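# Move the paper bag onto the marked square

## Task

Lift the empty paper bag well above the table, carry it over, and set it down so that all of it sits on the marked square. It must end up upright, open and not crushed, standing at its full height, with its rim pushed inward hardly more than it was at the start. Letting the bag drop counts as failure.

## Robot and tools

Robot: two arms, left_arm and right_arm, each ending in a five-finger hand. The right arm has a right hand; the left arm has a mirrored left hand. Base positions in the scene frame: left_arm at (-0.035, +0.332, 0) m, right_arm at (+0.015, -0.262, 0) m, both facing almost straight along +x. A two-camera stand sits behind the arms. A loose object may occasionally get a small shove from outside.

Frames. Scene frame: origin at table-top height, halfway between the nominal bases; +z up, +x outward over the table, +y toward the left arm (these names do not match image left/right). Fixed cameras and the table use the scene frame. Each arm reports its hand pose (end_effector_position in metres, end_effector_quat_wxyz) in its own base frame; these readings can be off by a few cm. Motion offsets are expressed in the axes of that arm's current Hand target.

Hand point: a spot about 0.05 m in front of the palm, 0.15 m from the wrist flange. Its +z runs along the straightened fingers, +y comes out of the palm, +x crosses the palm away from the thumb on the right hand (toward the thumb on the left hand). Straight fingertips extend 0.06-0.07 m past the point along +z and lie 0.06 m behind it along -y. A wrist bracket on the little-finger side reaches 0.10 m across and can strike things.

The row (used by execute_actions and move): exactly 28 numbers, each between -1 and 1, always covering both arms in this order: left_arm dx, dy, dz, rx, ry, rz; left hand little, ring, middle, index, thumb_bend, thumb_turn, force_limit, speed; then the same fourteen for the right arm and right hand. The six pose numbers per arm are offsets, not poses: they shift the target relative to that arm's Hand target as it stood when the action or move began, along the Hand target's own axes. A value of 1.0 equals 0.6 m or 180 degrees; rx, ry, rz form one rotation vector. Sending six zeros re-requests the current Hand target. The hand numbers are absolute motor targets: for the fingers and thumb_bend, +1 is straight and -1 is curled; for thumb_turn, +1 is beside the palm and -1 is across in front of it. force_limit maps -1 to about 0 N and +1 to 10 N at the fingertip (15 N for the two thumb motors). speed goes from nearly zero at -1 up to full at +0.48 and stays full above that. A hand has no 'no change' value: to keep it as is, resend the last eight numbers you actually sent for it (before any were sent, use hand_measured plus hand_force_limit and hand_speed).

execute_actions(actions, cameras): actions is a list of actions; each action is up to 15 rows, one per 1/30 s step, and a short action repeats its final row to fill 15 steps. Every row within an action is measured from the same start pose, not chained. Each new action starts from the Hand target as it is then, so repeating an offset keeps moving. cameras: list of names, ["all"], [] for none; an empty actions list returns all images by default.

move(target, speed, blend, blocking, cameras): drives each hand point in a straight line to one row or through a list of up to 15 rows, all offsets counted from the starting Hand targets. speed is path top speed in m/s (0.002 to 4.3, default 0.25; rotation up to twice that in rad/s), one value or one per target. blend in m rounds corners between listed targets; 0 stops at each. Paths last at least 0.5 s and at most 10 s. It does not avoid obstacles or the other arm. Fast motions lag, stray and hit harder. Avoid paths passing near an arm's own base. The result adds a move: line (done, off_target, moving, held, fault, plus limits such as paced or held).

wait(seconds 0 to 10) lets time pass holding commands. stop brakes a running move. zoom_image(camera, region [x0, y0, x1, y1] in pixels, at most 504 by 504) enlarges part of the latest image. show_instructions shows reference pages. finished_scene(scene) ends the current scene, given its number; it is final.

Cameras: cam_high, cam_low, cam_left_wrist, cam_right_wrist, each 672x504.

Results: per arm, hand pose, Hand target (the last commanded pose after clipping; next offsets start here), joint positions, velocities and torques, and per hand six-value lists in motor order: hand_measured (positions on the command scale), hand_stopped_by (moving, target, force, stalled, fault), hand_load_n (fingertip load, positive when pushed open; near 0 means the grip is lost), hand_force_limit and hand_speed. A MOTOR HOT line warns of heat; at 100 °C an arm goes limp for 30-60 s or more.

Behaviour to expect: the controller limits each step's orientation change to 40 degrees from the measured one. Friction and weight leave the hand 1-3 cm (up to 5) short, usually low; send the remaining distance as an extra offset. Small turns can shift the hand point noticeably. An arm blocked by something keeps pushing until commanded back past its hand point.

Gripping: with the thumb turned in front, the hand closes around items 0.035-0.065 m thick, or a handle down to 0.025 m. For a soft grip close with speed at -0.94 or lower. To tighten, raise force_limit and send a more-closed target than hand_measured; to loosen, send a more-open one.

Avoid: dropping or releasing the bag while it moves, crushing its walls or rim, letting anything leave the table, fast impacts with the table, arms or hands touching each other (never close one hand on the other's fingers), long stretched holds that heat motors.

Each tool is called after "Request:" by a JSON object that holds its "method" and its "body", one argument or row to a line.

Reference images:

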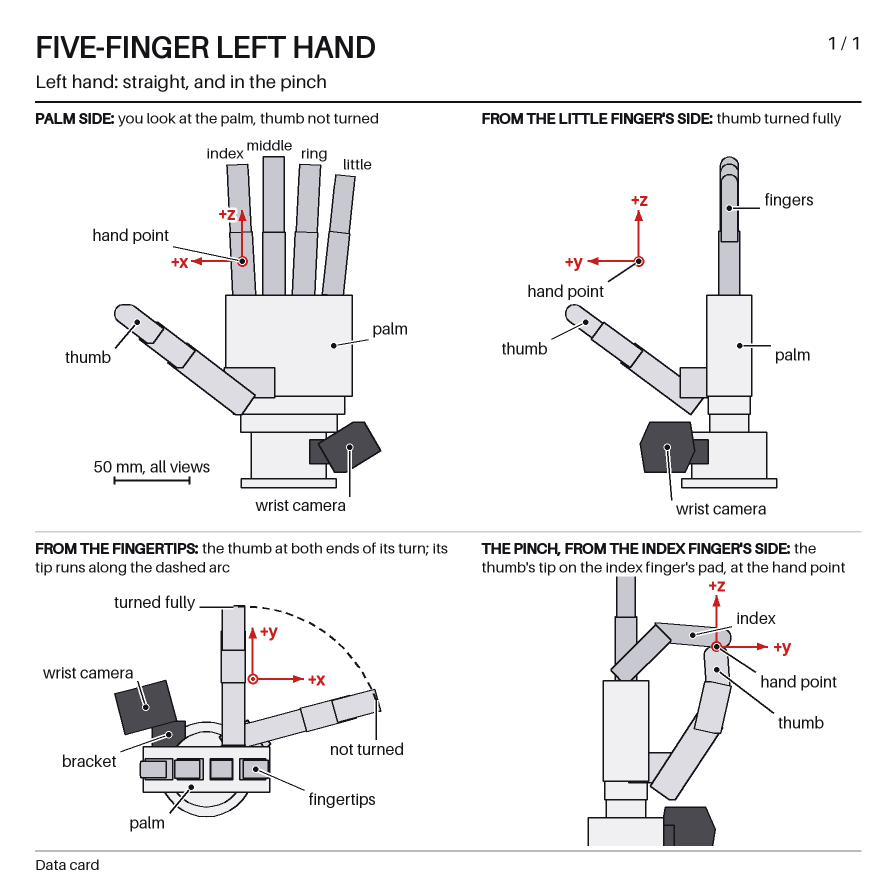

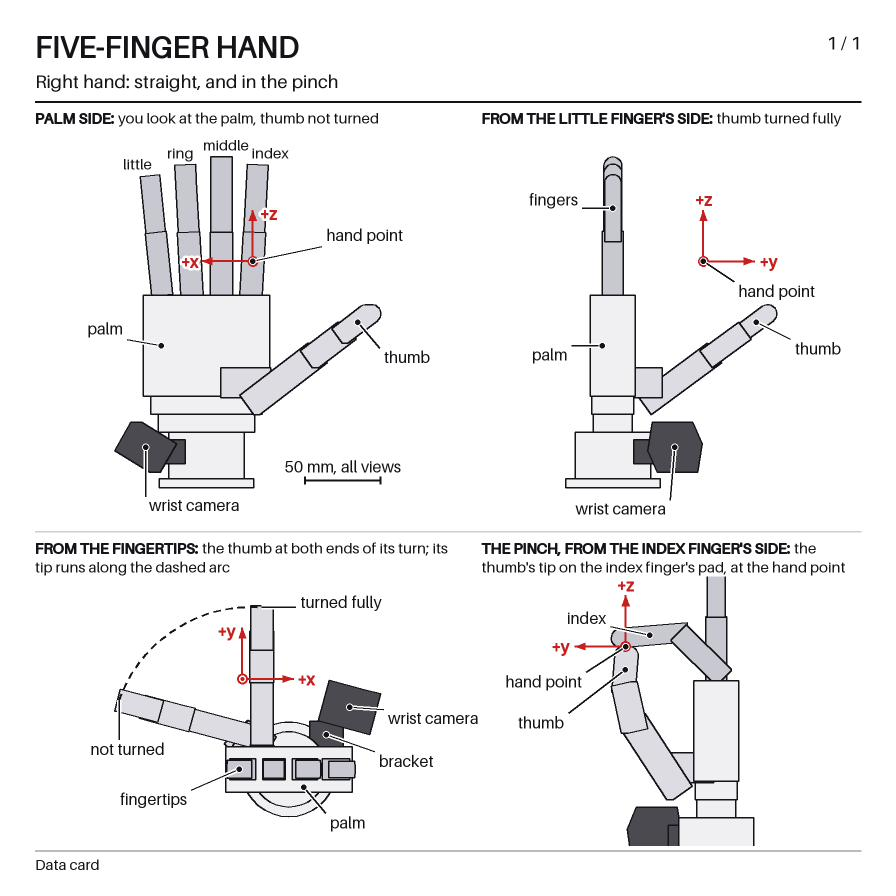

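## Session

Request:
{"method": "execute_actions", "body": {
  "actions": []
}}

Request:
{"method": "zoom_image", "body": {
  "camera": "cam_high",
  "region": [150, 60, 520, 340]
}}

Request:
{"method": "zoom_image", "body": {
  "camera": "cam_low",
  "region": [200, 110, 560, 410]
}}

Scene clock: 0.00 s.
left_arm: end_effector_position=(+0.0474, -0.3144, +0.1047) hand_measured=(+1.000, +1.000, +1.000, +1.000, +1.000, +1.000) hand_load_n=(+0.0, +0.0, +0.0, +0.0, +0.0, +0.0) hand_stopped_by=(target, target, target, target, target, target) hand_force_limit=0.00 hand_speed=-0.80 end_effector_quat_wxyz=(-0.016, +0.866, -0.500, +0.000) | right_arm: end_effector_position=(+0.6537, -0.2209, +0.1667) hand_measured=(+1.000, +1.000, +1.000, +1.000, +1.000, +1.000) hand_load_n=(+0.0, +0.0, +0.0, +0.0, -0.5, +0.0) hand_stopped_by=(target, target, target, target, target, target) hand_force_limit=0.00 hand_speed=-0.80 end_effector_quat_wxyz=(-0.282, +0.650, -0.344, +0.616)
Joint positions: left_arm=[-1.271 1.115 0.78 -1.258 -0.024 -1.794] | right_arm=[-0.4 1.698 1.013 0.597 -0.342 -0.684]
Joint velocities: within noise
Joint torques (N m): no reading
Heat: left arm: hottest waist 32 °C; right arm: hottest elbow 36 °C.
Hand target: left_arm +0.0500, -0.3263, +0.1186; -0.001, +0.865, -0.502, +0.013 | right_arm +0.6622, -0.2245, +0.1847; -0.283, +0.643, -0.333, +0.629

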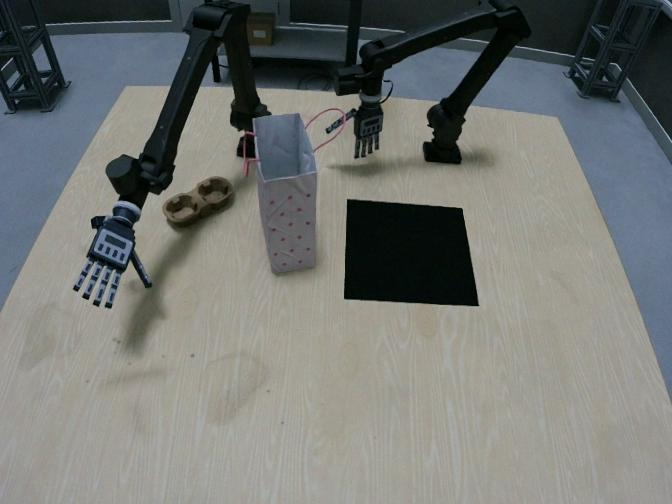

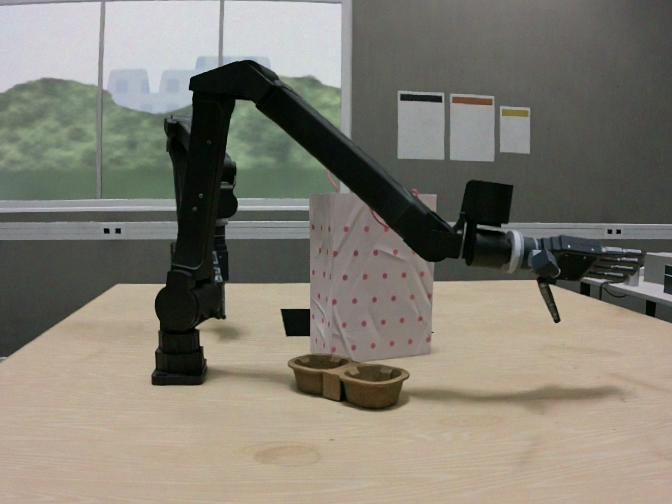

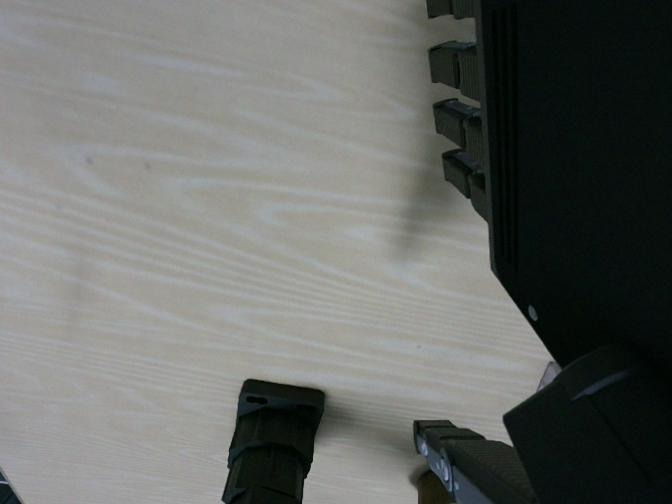

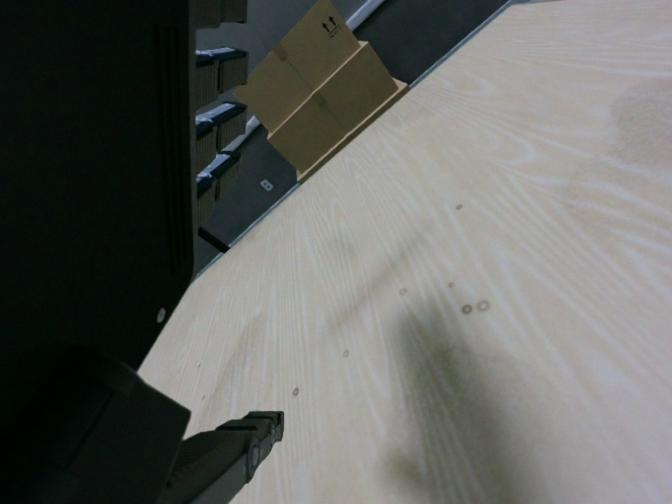

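Scaled by 1.362 from the camera's 672x504 image, which has a finer 960x720 frame.

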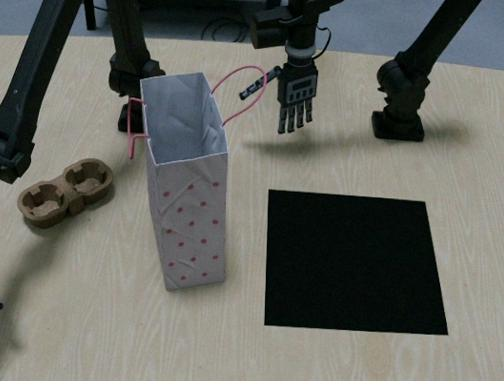

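Scaled by 1.400 from the camera's 672x504 image, which has a finer 960x720 frame.

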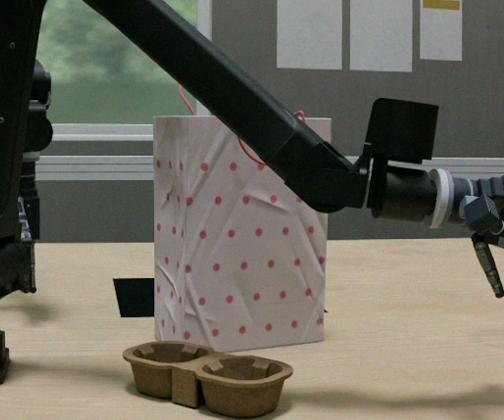

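Request:
{"method": "move", "body": {
  "target": [
    [0.01,-0.0069,-0.4667,0,0,0,1,1,1,1,0.2,-1,-0.4,0, 0.1252,-0.1507,-0.0928,0,0,0,1,1,1,1,0.2,-1,-0.4,0],
    [-0.0788,-0.4425,-0.4955,-0.0064,0.0273,0.0378,1,1,1,1,0.2,-1,-0.4,0, 0.1747,-0.2545,-0.3707,-0.4765,-0.1346,0.1999,1,1,1,1,0.2,-1,-0.4,0],
    [0.2487,-0.5797,-0.4863,-0.0128,0.0546,0.0755,1,1,1,1,0.2,-1,-0.4,0, 0.1747,-0.2545,-0.3707,-0.4765,-0.1346,0.1999,1,1,1,1,0.2,-1,-0.4,0]
  ],
  "speed": 0.28,
  "blend": 0.03,
  "cameras": ["all"]
}}

Scene clock: 86.67 s.
left_arm: end_effector_position=(+0.4153, -0.2735, +0.3927) hand_measured=(+1.000, +1.000, +1.000, +1.000, +0.200, -1.000) hand_load_n=(+0.0, +0.0, +0.0, +0.0, -0.5, +0.0) hand_stopped_by=(target, target, target, target, target, target) hand_force_limit=-0.40 hand_speed=0.00 end_effector_quat_wxyz=(+0.055, +0.799, -0.582, +0.141) | right_arm: end_effector_position=(+0.4551, -0.2001, +0.3677) hand_measured=(+1.000, +1.000, +1.000, +1.000, +0.200, -1.000) hand_load_n=(+0.0, +0.0, +0.0, +0.0, +0.0, +0.0) hand_stopped_by=(target, target, target, target, target, target) hand_force_limit=-0.40 hand_speed=0.00 end_effector_quat_wxyz=(+0.060, -0.646, +0.751, -0.125)
Joint positions: left_arm=[-0.389 1.577 1.943 -1.686 0.172 -0.721] | right_arm=[-0.442 1.689 2.079 -1.682 -0.009 -0.29]
Joint torques (N m): left_arm=[-0.91 -12.51 11.51 0.44 0.1 -0.08] | right_arm=[-2.14 -14.33 9.85 0.14 -0.08 0.28]
Heat: left arm: hottest elbow 33 °C; right arm: hottest elbow 43 °C.
Hand target: left_arm +0.4188, -0.2804, +0.4190; +0.057, +0.795, -0.599, +0.077 | right_arm +0.4500, -0.1999, +0.3799; +0.000, -0.643, +0.766, +0.000
Off the commanded pose: left_arm 0.027 m, 8 deg | right_arm 0.013 m, 16 deg.
joint sent to its limit (left arm) — joint 4 (wrist pitch), lower limit. The joint targets are off in position and orientation.
joint sent to its limit (right arm) — joint 4 (wrist pitch), lower limit. The joint targets are off in position and orientation.
move: off_target (left_arm, right_arm)

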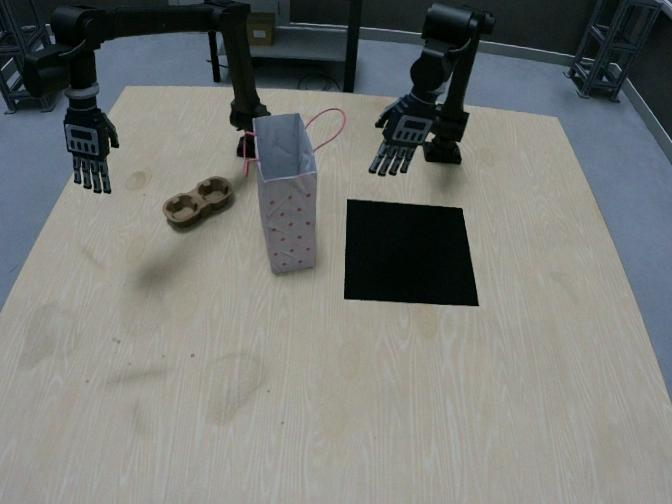

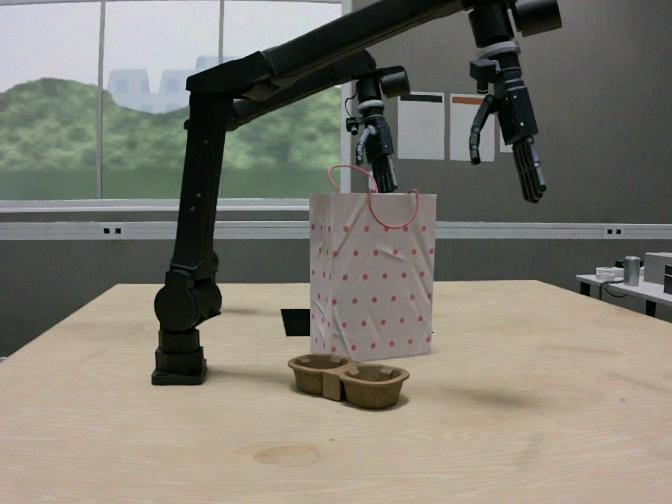

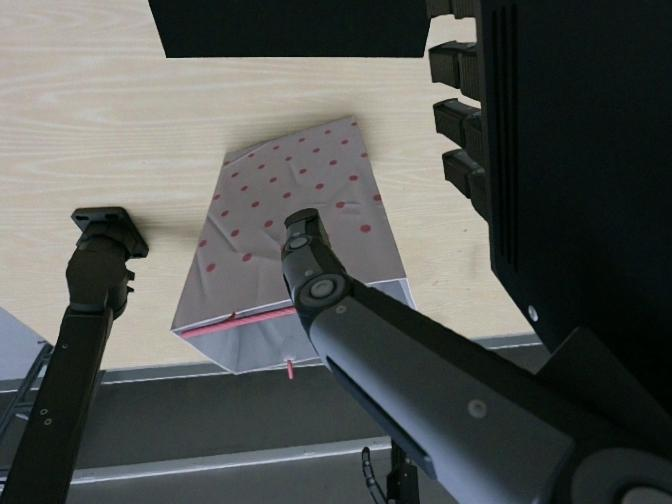

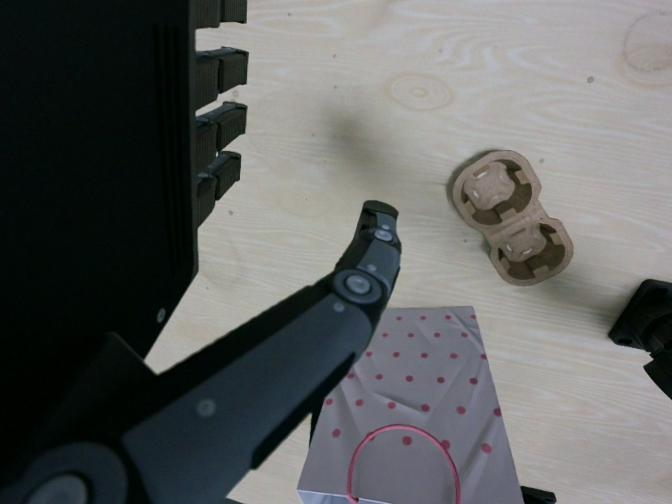

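Request:
{"method": "zoom_image", "body": {
  "camera": "cam_high",
  "region": [230, 80, 450, 290]
}}

Request:
{"method": "zoom_image", "body": {
  "camera": "cam_low",
  "region": [290, 120, 460, 380]
}}

Scaled by 2.291 from the camera's 672x504 image, which has a finer 960x720 frame.

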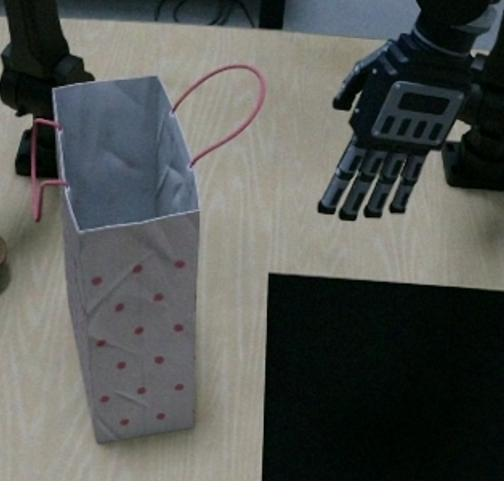

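Scaled by 1.938 from the camera's 672x504 image, which has a finer 960x720 frame.

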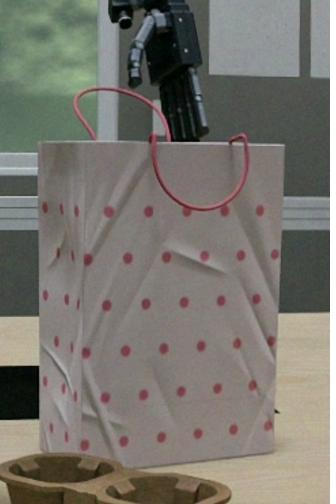

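Request:
{"method": "move", "body": {
  "target": [0.3108,-0.0108,0.0603,0,0,0,1,1,1,1,0.2,-1,-0.4,0, -0.378,0.3077,-0.0167,0.0462,-0.0684,0.3761,1,1,1,1,0.1,-1,-0.4,0],
  "speed": 0.2,
  "cameras": ["all"]
}}

Request:
{"method": "zoom_image", "body": {
  "camera": "cam_high",
  "region": [210, 70, 370, 230]
}}

Request:
{"method": "zoom_image", "body": {
  "camera": "cam_low",
  "region": [280, 100, 480, 260]
}}

Scene clock: 129.83 s.
left_arm: end_effector_position=(+0.4756, -0.4537, +0.3970) hand_measured=(+1.000, +1.000, +1.000, +1.000, +0.200, -1.000) hand_load_n=(+0.5, +0.0, +0.0, +0.0, +0.0, +0.0) hand_stopped_by=(target, target, target, target, target, target) hand_force_limit=-0.40 hand_speed=0.00 end_effector_quat_wxyz=(+0.075, +0.796, -0.571, +0.188) | right_arm: end_effector_position=(+0.3111, +0.0527, +0.3837) hand_measured=(+1.000, +1.000, +1.000, +1.000, +0.100, -1.000) hand_load_n=(+0.0, +0.0, +0.0, +0.5, +0.0, +0.0) hand_stopped_by=(target, target, target, target, target, target) hand_force_limit=-0.40 hand_speed=0.00 end_effector_quat_wxyz=(+0.149, -0.109, +0.983, +0.010)
Joint positions: left_arm=[-0.616 1.956 2.452 -1.686 0.149 -0.971] | right_arm=[-0.092 0.98 1.381 -1.682 -0.078 1.269]
Joint torques (N m): left_arm=[-0.97 -17.26 11.34 0.65 0.07 -0.11] | right_arm=[-0.62 -3.96 9.68 0.18 0 0.3]
Heat: left arm: hottest elbow 38 °C; right arm: hottest elbow 41 °C.
Hand target: left_arm +0.4773, -0.4613, +0.4191; +0.057, +0.795, -0.599, +0.077 | right_arm +0.3077, +0.0556, +0.3897; +0.121, -0.103, +0.987, +0.012
Off the commanded pose: left_arm 0.023 m, 13 deg | right_arm 0.007 m, 3 deg.
joint sent to its limit (left arm) — joint 4 (wrist pitch), lower limit. The joint targets are off in position and orientation.
joint sent to its limit (right arm) — joint 4 (wrist pitch), lower limit. The joint targets are off in position and orientation.
move: off_target (left_arm, right_arm)

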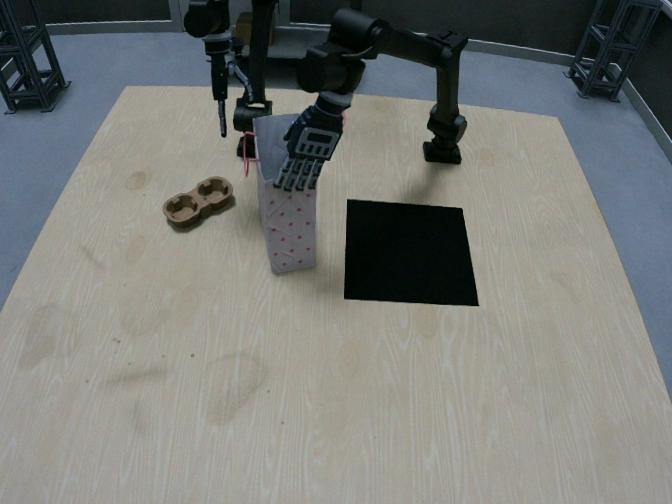

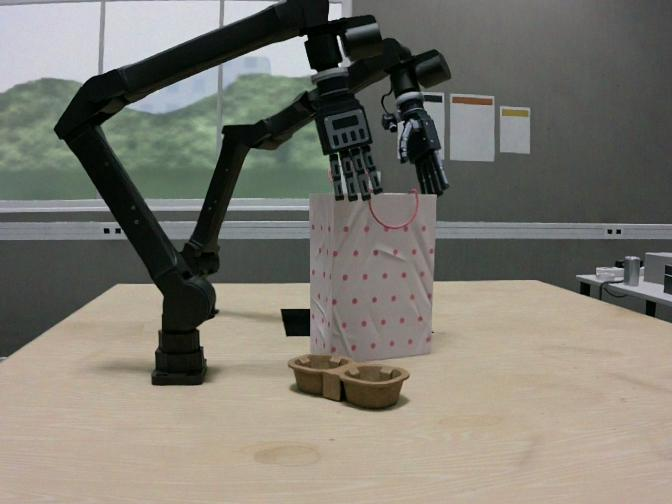

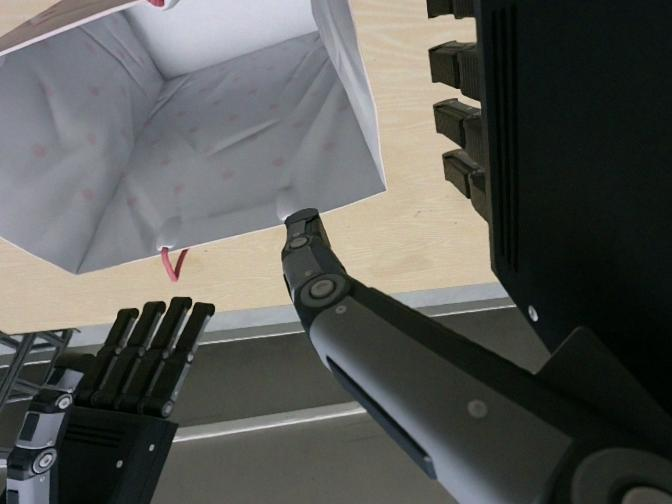

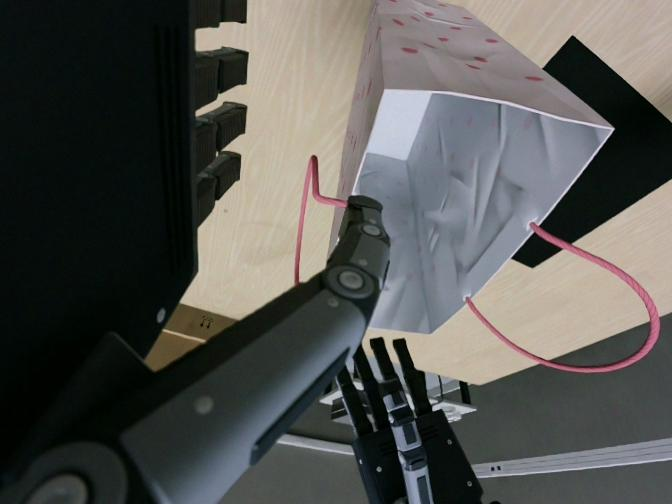

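Scaled by 3.150 from the camera's 672x504 image, which has a finer 960x720 frame.

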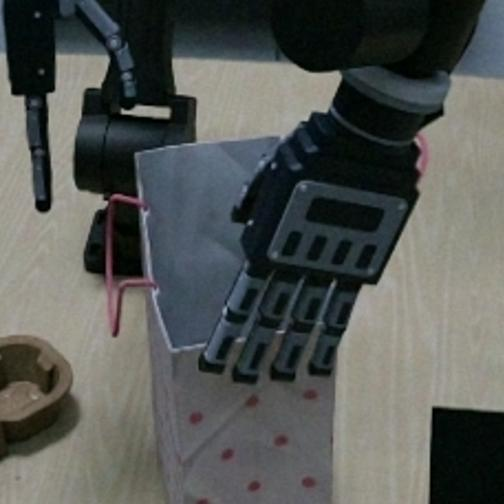

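Scaled by 2.520 from the camera's 672x504 image, which has a finer 960x720 frame.

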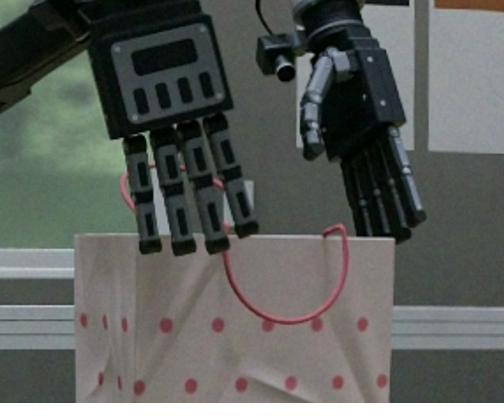

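Request:
{"method": "move", "body": {
  "target": [0.013,0.0207,0.0533,0,0,0,1,1,1,1,0.2,-1,-0.4,0, -0.0082,0.0502,0.002,0,0,0,1,1,1,1,0.1,-1,-0.4,0],
  "speed": 0.1,
  "cameras": ["all"]
}}

Request:
{"method": "zoom_image", "body": {
  "camera": "cam_high",
  "region": [210, 70, 370, 230]
}}

Request:
{"method": "zoom_image", "body": {
  "camera": "cam_low",
  "region": [280, 100, 480, 260]
}}

Scene clock: 183.03 s.
left_arm: end_effector_position=(+0.4681, -0.4715, +0.3811) hand_measured=(+1.000, +1.000, +1.000, +1.000, +0.200, -1.000) hand_load_n=(+0.0, +0.0, +0.0, +0.0, +0.0, +0.0) hand_stopped_by=(target, target, target, target, target, target) hand_force_limit=-0.40 hand_speed=0.00 end_effector_quat_wxyz=(+0.075, +0.794, -0.578, +0.175) | right_arm: end_effector_position=(+0.3104, +0.0844, +0.3835) hand_measured=(+1.000, +1.000, +1.000, +1.000, +0.100, -1.000) hand_load_n=(+0.0, +0.0, +0.0, +0.0, +0.0, +0.0) hand_stopped_by=(target, target, target, target, target, target) hand_force_limit=-0.40 hand_speed=0.00 end_effector_quat_wxyz=(+0.145, -0.111, +0.983, +0.013)
Joint positions: left_arm=[-0.646 1.98 2.452 -1.686 0.141 -0.984] | right_arm=[0.035 0.98 1.381 -1.682 -0.047 1.388]
Joint torques (N m): left_arm=[-1.08 -17.55 9.16 0.62 -0.16 -0.11] | right_arm=[-0.62 -4.01 9.62 0.2 0.02 0.3]
Heat: left arm: hottest elbow 37 °C; right arm: hottest elbow 42 °C.
Hand target: left_arm +0.4691, -0.4779, +0.3892; +0.057, +0.795, -0.599, +0.077 | right_arm +0.3065, +0.0861, +0.3898; +0.121, -0.103, +0.987, +0.012
Off the commanded pose: left_arm 0.010 m, 12 deg | right_arm 0.008 m, 3 deg.
joint sent to its limit (left arm) — joint 4 (wrist pitch), lower limit. The joint targets are off in position and orientation.
joint sent to its limit (right arm) — joint 4 (wrist pitch), lower limit. The joint targets are off in position and orientation.
move: off_target (left_arm, right_arm)

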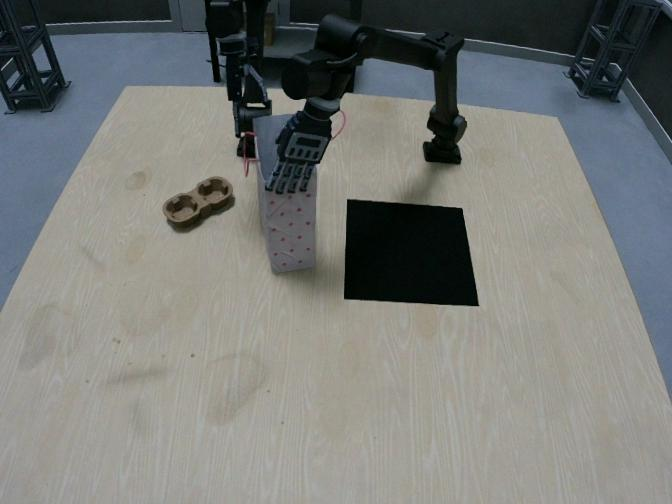

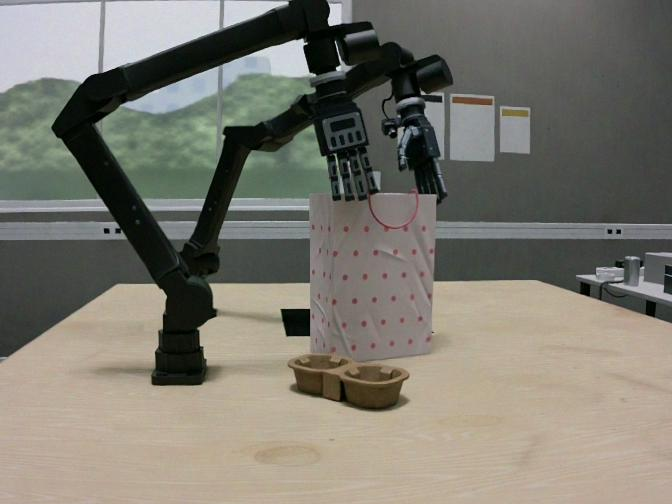

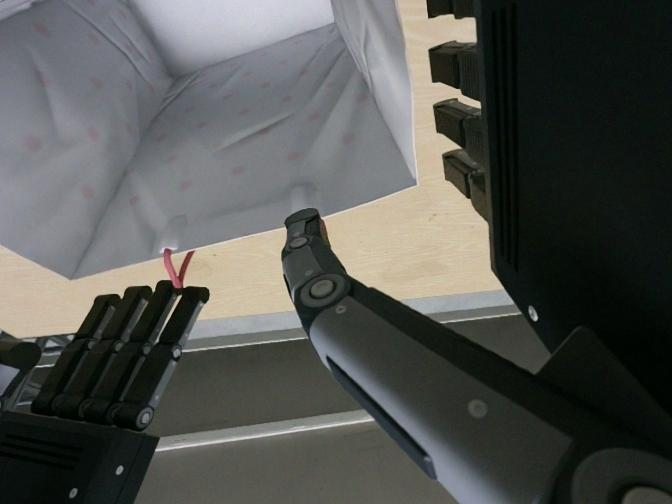

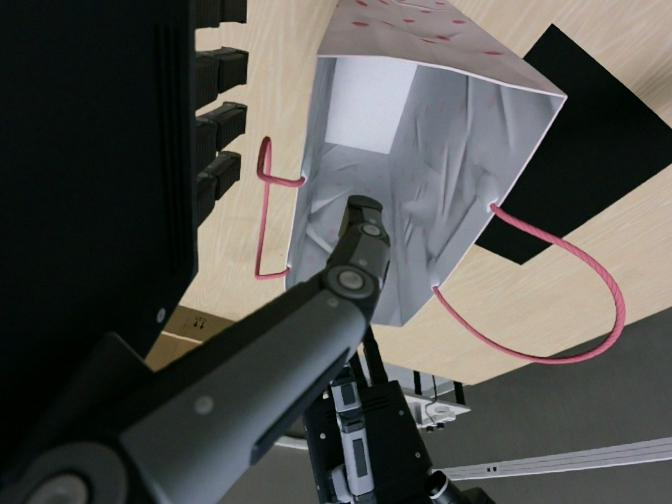

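Scaled by 3.150 from the camera's 672x504 image, which has a finer 960x720 frame.

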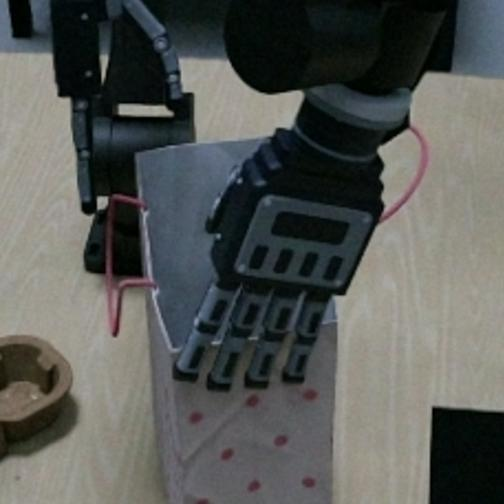

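Scaled by 2.520 from the camera's 672x504 image, which has a finer 960x720 frame.

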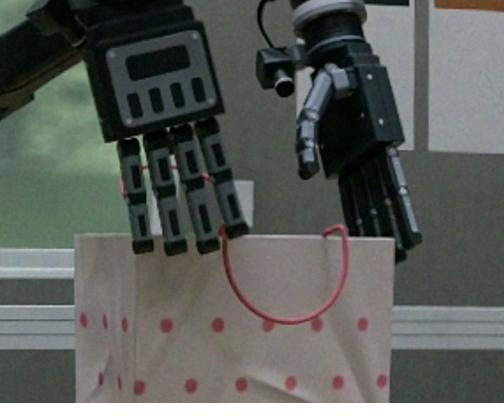

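Request:
{"method": "move", "body": {
  "target": [-0.0145,0.0067,0.0737,0,0,0,1,1,1,1,0.2,-1,-0.4,0, 0.0172,0.0298,0.0472,0,0,0,1,1,1,1,0.1,-1,-0.4,0],
  "speed": 0.1,
  "cameras": ["all"]
}}

Request:
{"method": "zoom_image", "body": {
  "camera": "cam_high",
  "region": [210, 70, 370, 230]
}}

Request:
{"method": "zoom_image", "body": {
  "camera": "cam_low",
  "region": [280, 100, 480, 260]
}}

Scene clock: 205.97 s.
left_arm: end_effector_position=(+0.4714, -0.4708, +0.3495) hand_measured=(+1.000, +1.000, +1.000, +1.000, +0.200, -1.000) hand_load_n=(+0.0, +0.0, +0.0, +0.0, -0.5, +0.0) hand_stopped_by=(target, target, target, target, target, target) hand_force_limit=-0.40 hand_speed=0.00 end_effector_quat_wxyz=(+0.067, +0.800, -0.579, +0.145) | right_arm: end_effector_position=(+0.3014, +0.1008, +0.3535) hand_measured=(+1.000, +1.000, +1.000, +1.000, +0.100, -1.000) hand_load_n=(+0.0, +0.0, +0.0, +0.0, +0.0, +0.0) hand_stopped_by=(target, target, target, target, target, target) hand_force_limit=-0.40 hand_speed=0.00 end_effector_quat_wxyz=(+0.111, -0.110, +0.988, +0.010)
Joint positions: left_arm=[-0.646 2.002 2.412 -1.686 0.128 -0.984] | right_arm=[0.112 0.98 1.315 -1.682 -0.019 1.464]
Joint torques (N m): left_arm=[-1.26 -18.08 6.87 0.5 -0.18 0.06] | right_arm=[-0.91 -4.19 9.76 0.36 0.04 0.3]
Heat: left arm: hottest elbow 36 °C; right arm: hottest elbow 42 °C.
Hand target: left_arm +0.4653, -0.4789, +0.3441; +0.057, +0.795, -0.599, +0.077 | right_arm +0.2997, +0.1030, +0.3598; +0.121, -0.103, +0.987, +0.012
Off the commanded pose: left_arm 0.011 m, 8 deg | right_arm 0.007 m, 1 deg.
joint sent to its limit (left arm) — joint 4 (wrist pitch), lower limit. The joint targets are off in position and orientation.
move: off_target (left_arm)

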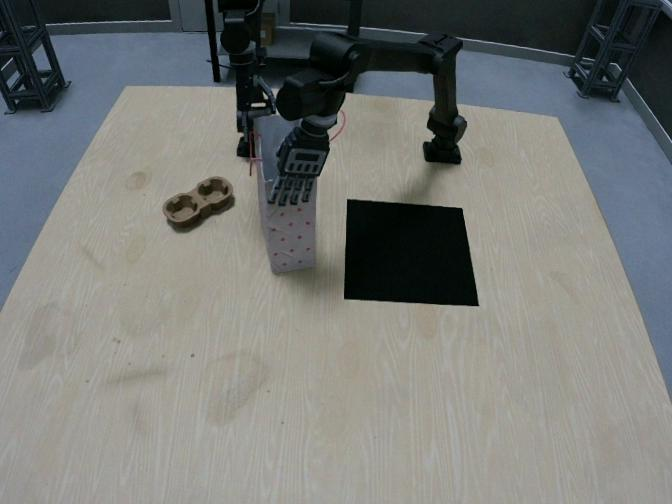

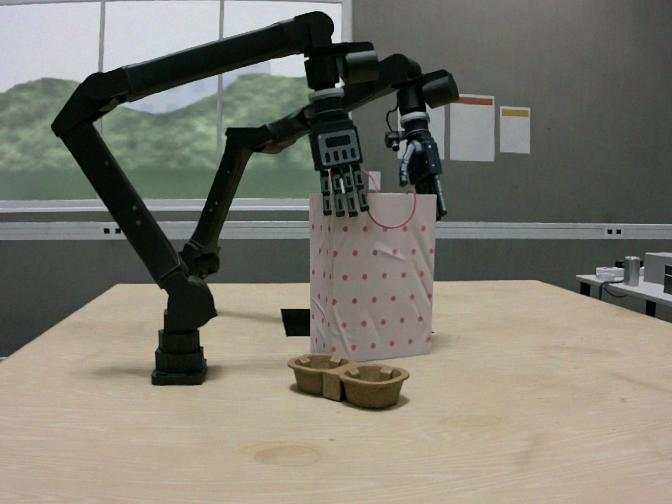

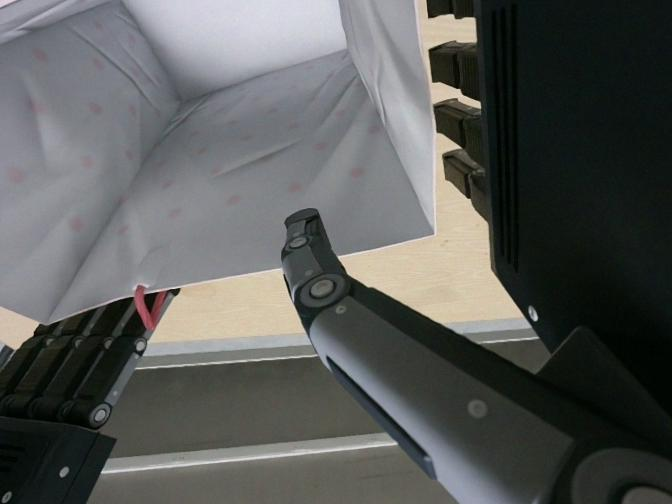

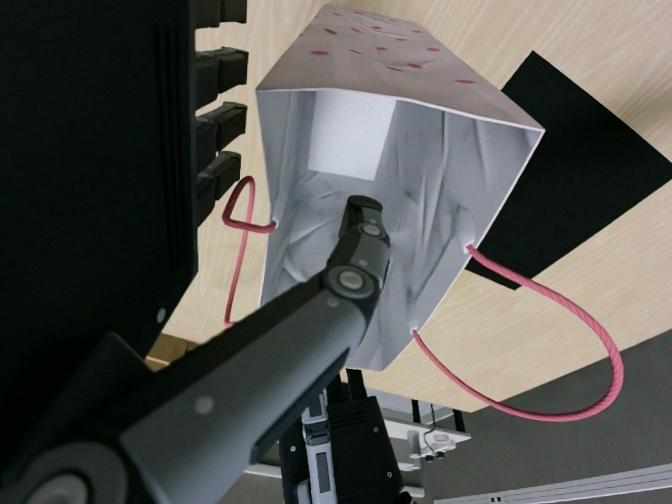

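Scaled by 3.150 from the camera's 672x504 image, which has a finer 960x720 frame.

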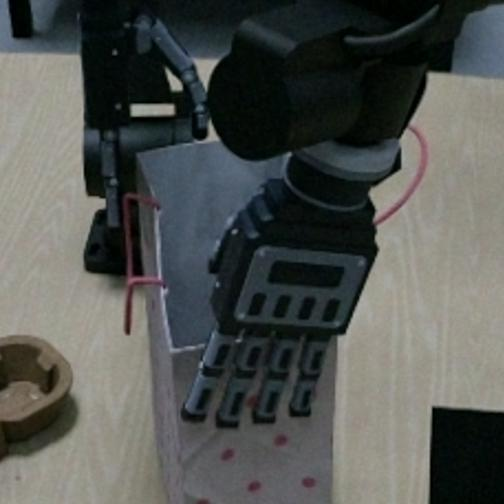

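Scaled by 2.520 from the camera's 672x504 image, which has a finer 960x720 frame.

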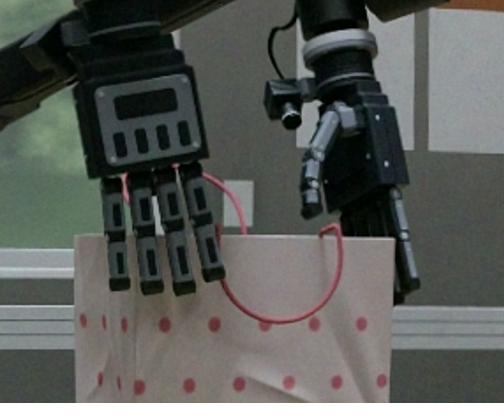

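Request:
{"method": "move", "body": {
  "target": [
    [-0.0058,0.0051,0.0287,0,0,0,1,1,1,1,0.2,-1,-0.4,0, 0.0147,0.0052,-0.0035,0,0,0,1,1,1,1,0.1,-1,-0.4,0],
    [-0.0115,0.0102,0.0573,0,0,0,1,1,1,1,0.1,-1,-0.4,0, 0.0267,0.0052,0.045,0,0,0,1,1,1,1,0.1,-1,-0.4,0]
  ],
  "speed": 0.08,
  "cameras": ["all"]
}}

Request:
{"method": "zoom_image", "body": {
  "camera": "cam_high",
  "region": [210, 70, 370, 230]
}}

Request:
{"method": "zoom_image", "body": {
  "camera": "cam_low",
  "region": [280, 100, 480, 260]
}}

Scene clock: 226.53 s.
left_arm: end_effector_position=(+0.4666, -0.4722, +0.3146) hand_measured=(+1.000, +1.000, +1.000, +1.000, +0.100, -1.000) hand_load_n=(+0.5, +0.0, +0.0, +0.0, +0.0, +0.0) hand_stopped_by=(target, target, target, target, target, target) hand_force_limit=-0.40 hand_speed=0.00 end_effector_quat_wxyz=(+0.062, +0.803, -0.583, +0.109) | right_arm: end_effector_position=(+0.2895, +0.0994, +0.3215) hand_measured=(+1.000, +1.000, +1.000, +1.000, +0.100, -1.000) hand_load_n=(+0.0, +0.0, +0.0, +0.0, +0.0, +0.0) hand_stopped_by=(target, target, target, target, target, target) hand_force_limit=-0.40 hand_speed=0.00 end_effector_quat_wxyz=(+0.103, -0.106, +0.989, +0.010)
Joint positions: left_arm=[-0.656 2.02 2.359 -1.686 0.117 -0.984] | right_arm=[0.114 0.936 1.206 -1.635 -0.018 1.473]
Joint torques (N m): left_arm=[-1.14 -18.37 6.94 0.4 -0.17 0.08] | right_arm=[-0.56 -3.96 9.91 0.92 0.05 0.3]
Heat: left arm: hottest elbow 35 °C; right arm: hottest elbow 42 °C.
Hand target: left_arm +0.4594, -0.4804, +0.3090; +0.057, +0.795, -0.599, +0.077 | right_arm +0.2902, +0.1041, +0.3297; +0.121, -0.103, +0.987, +0.012
Off the commanded pose: left_arm 0.012 m, 4 deg | right_arm 0.010 m, 2 deg.
joint sent to its limit (left arm) — joint 4 (wrist pitch), lower limit. The joint targets are off in position, not in orientation.
move: off_target (left_arm); target 2's new numbers were sent with left_arm's hand 0.011 m and 4 deg from that target

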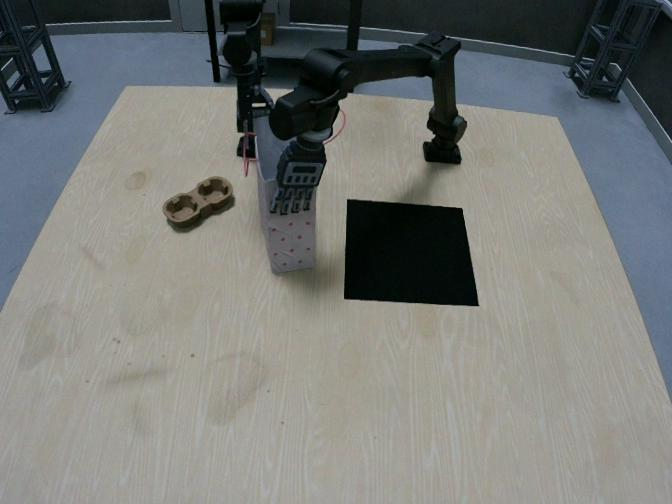

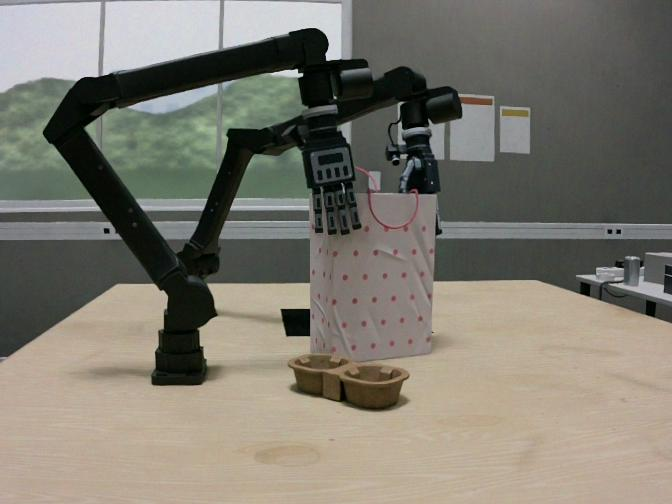

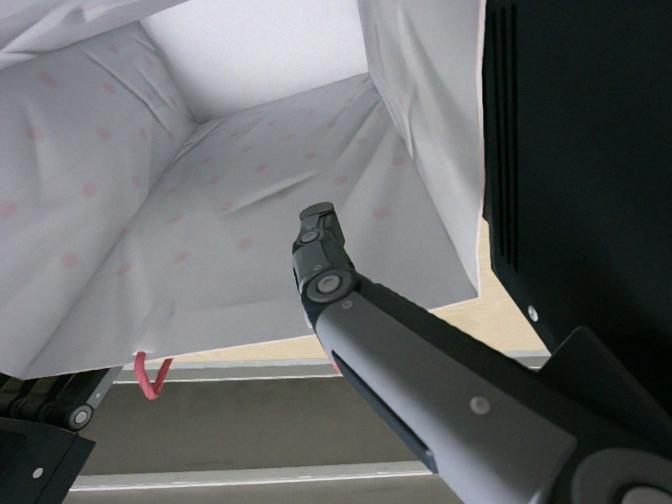

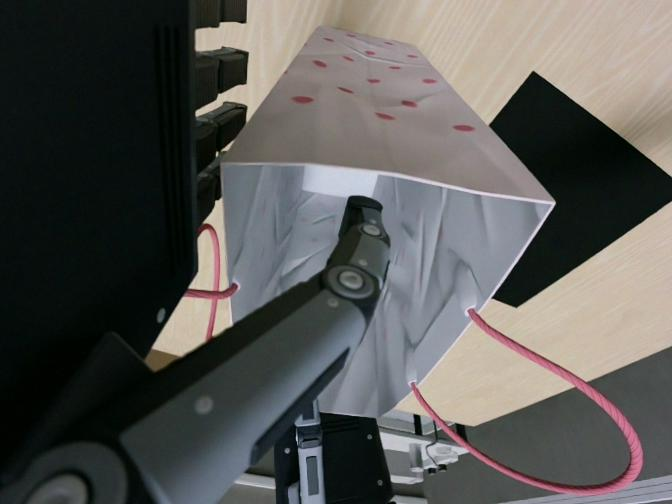

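Scaled by 3.150 from the camera's 672x504 image, which has a finer 960x720 frame.

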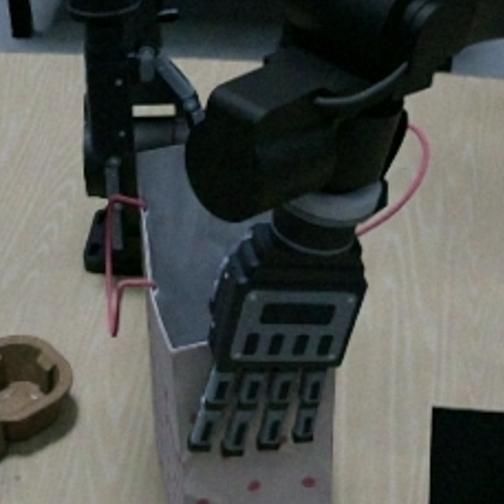

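Scaled by 2.520 from the camera's 672x504 image, which has a finer 960x720 frame.

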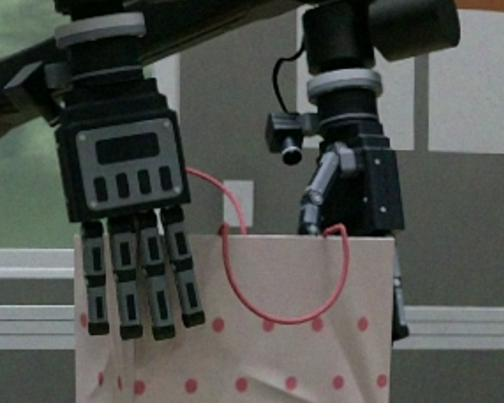

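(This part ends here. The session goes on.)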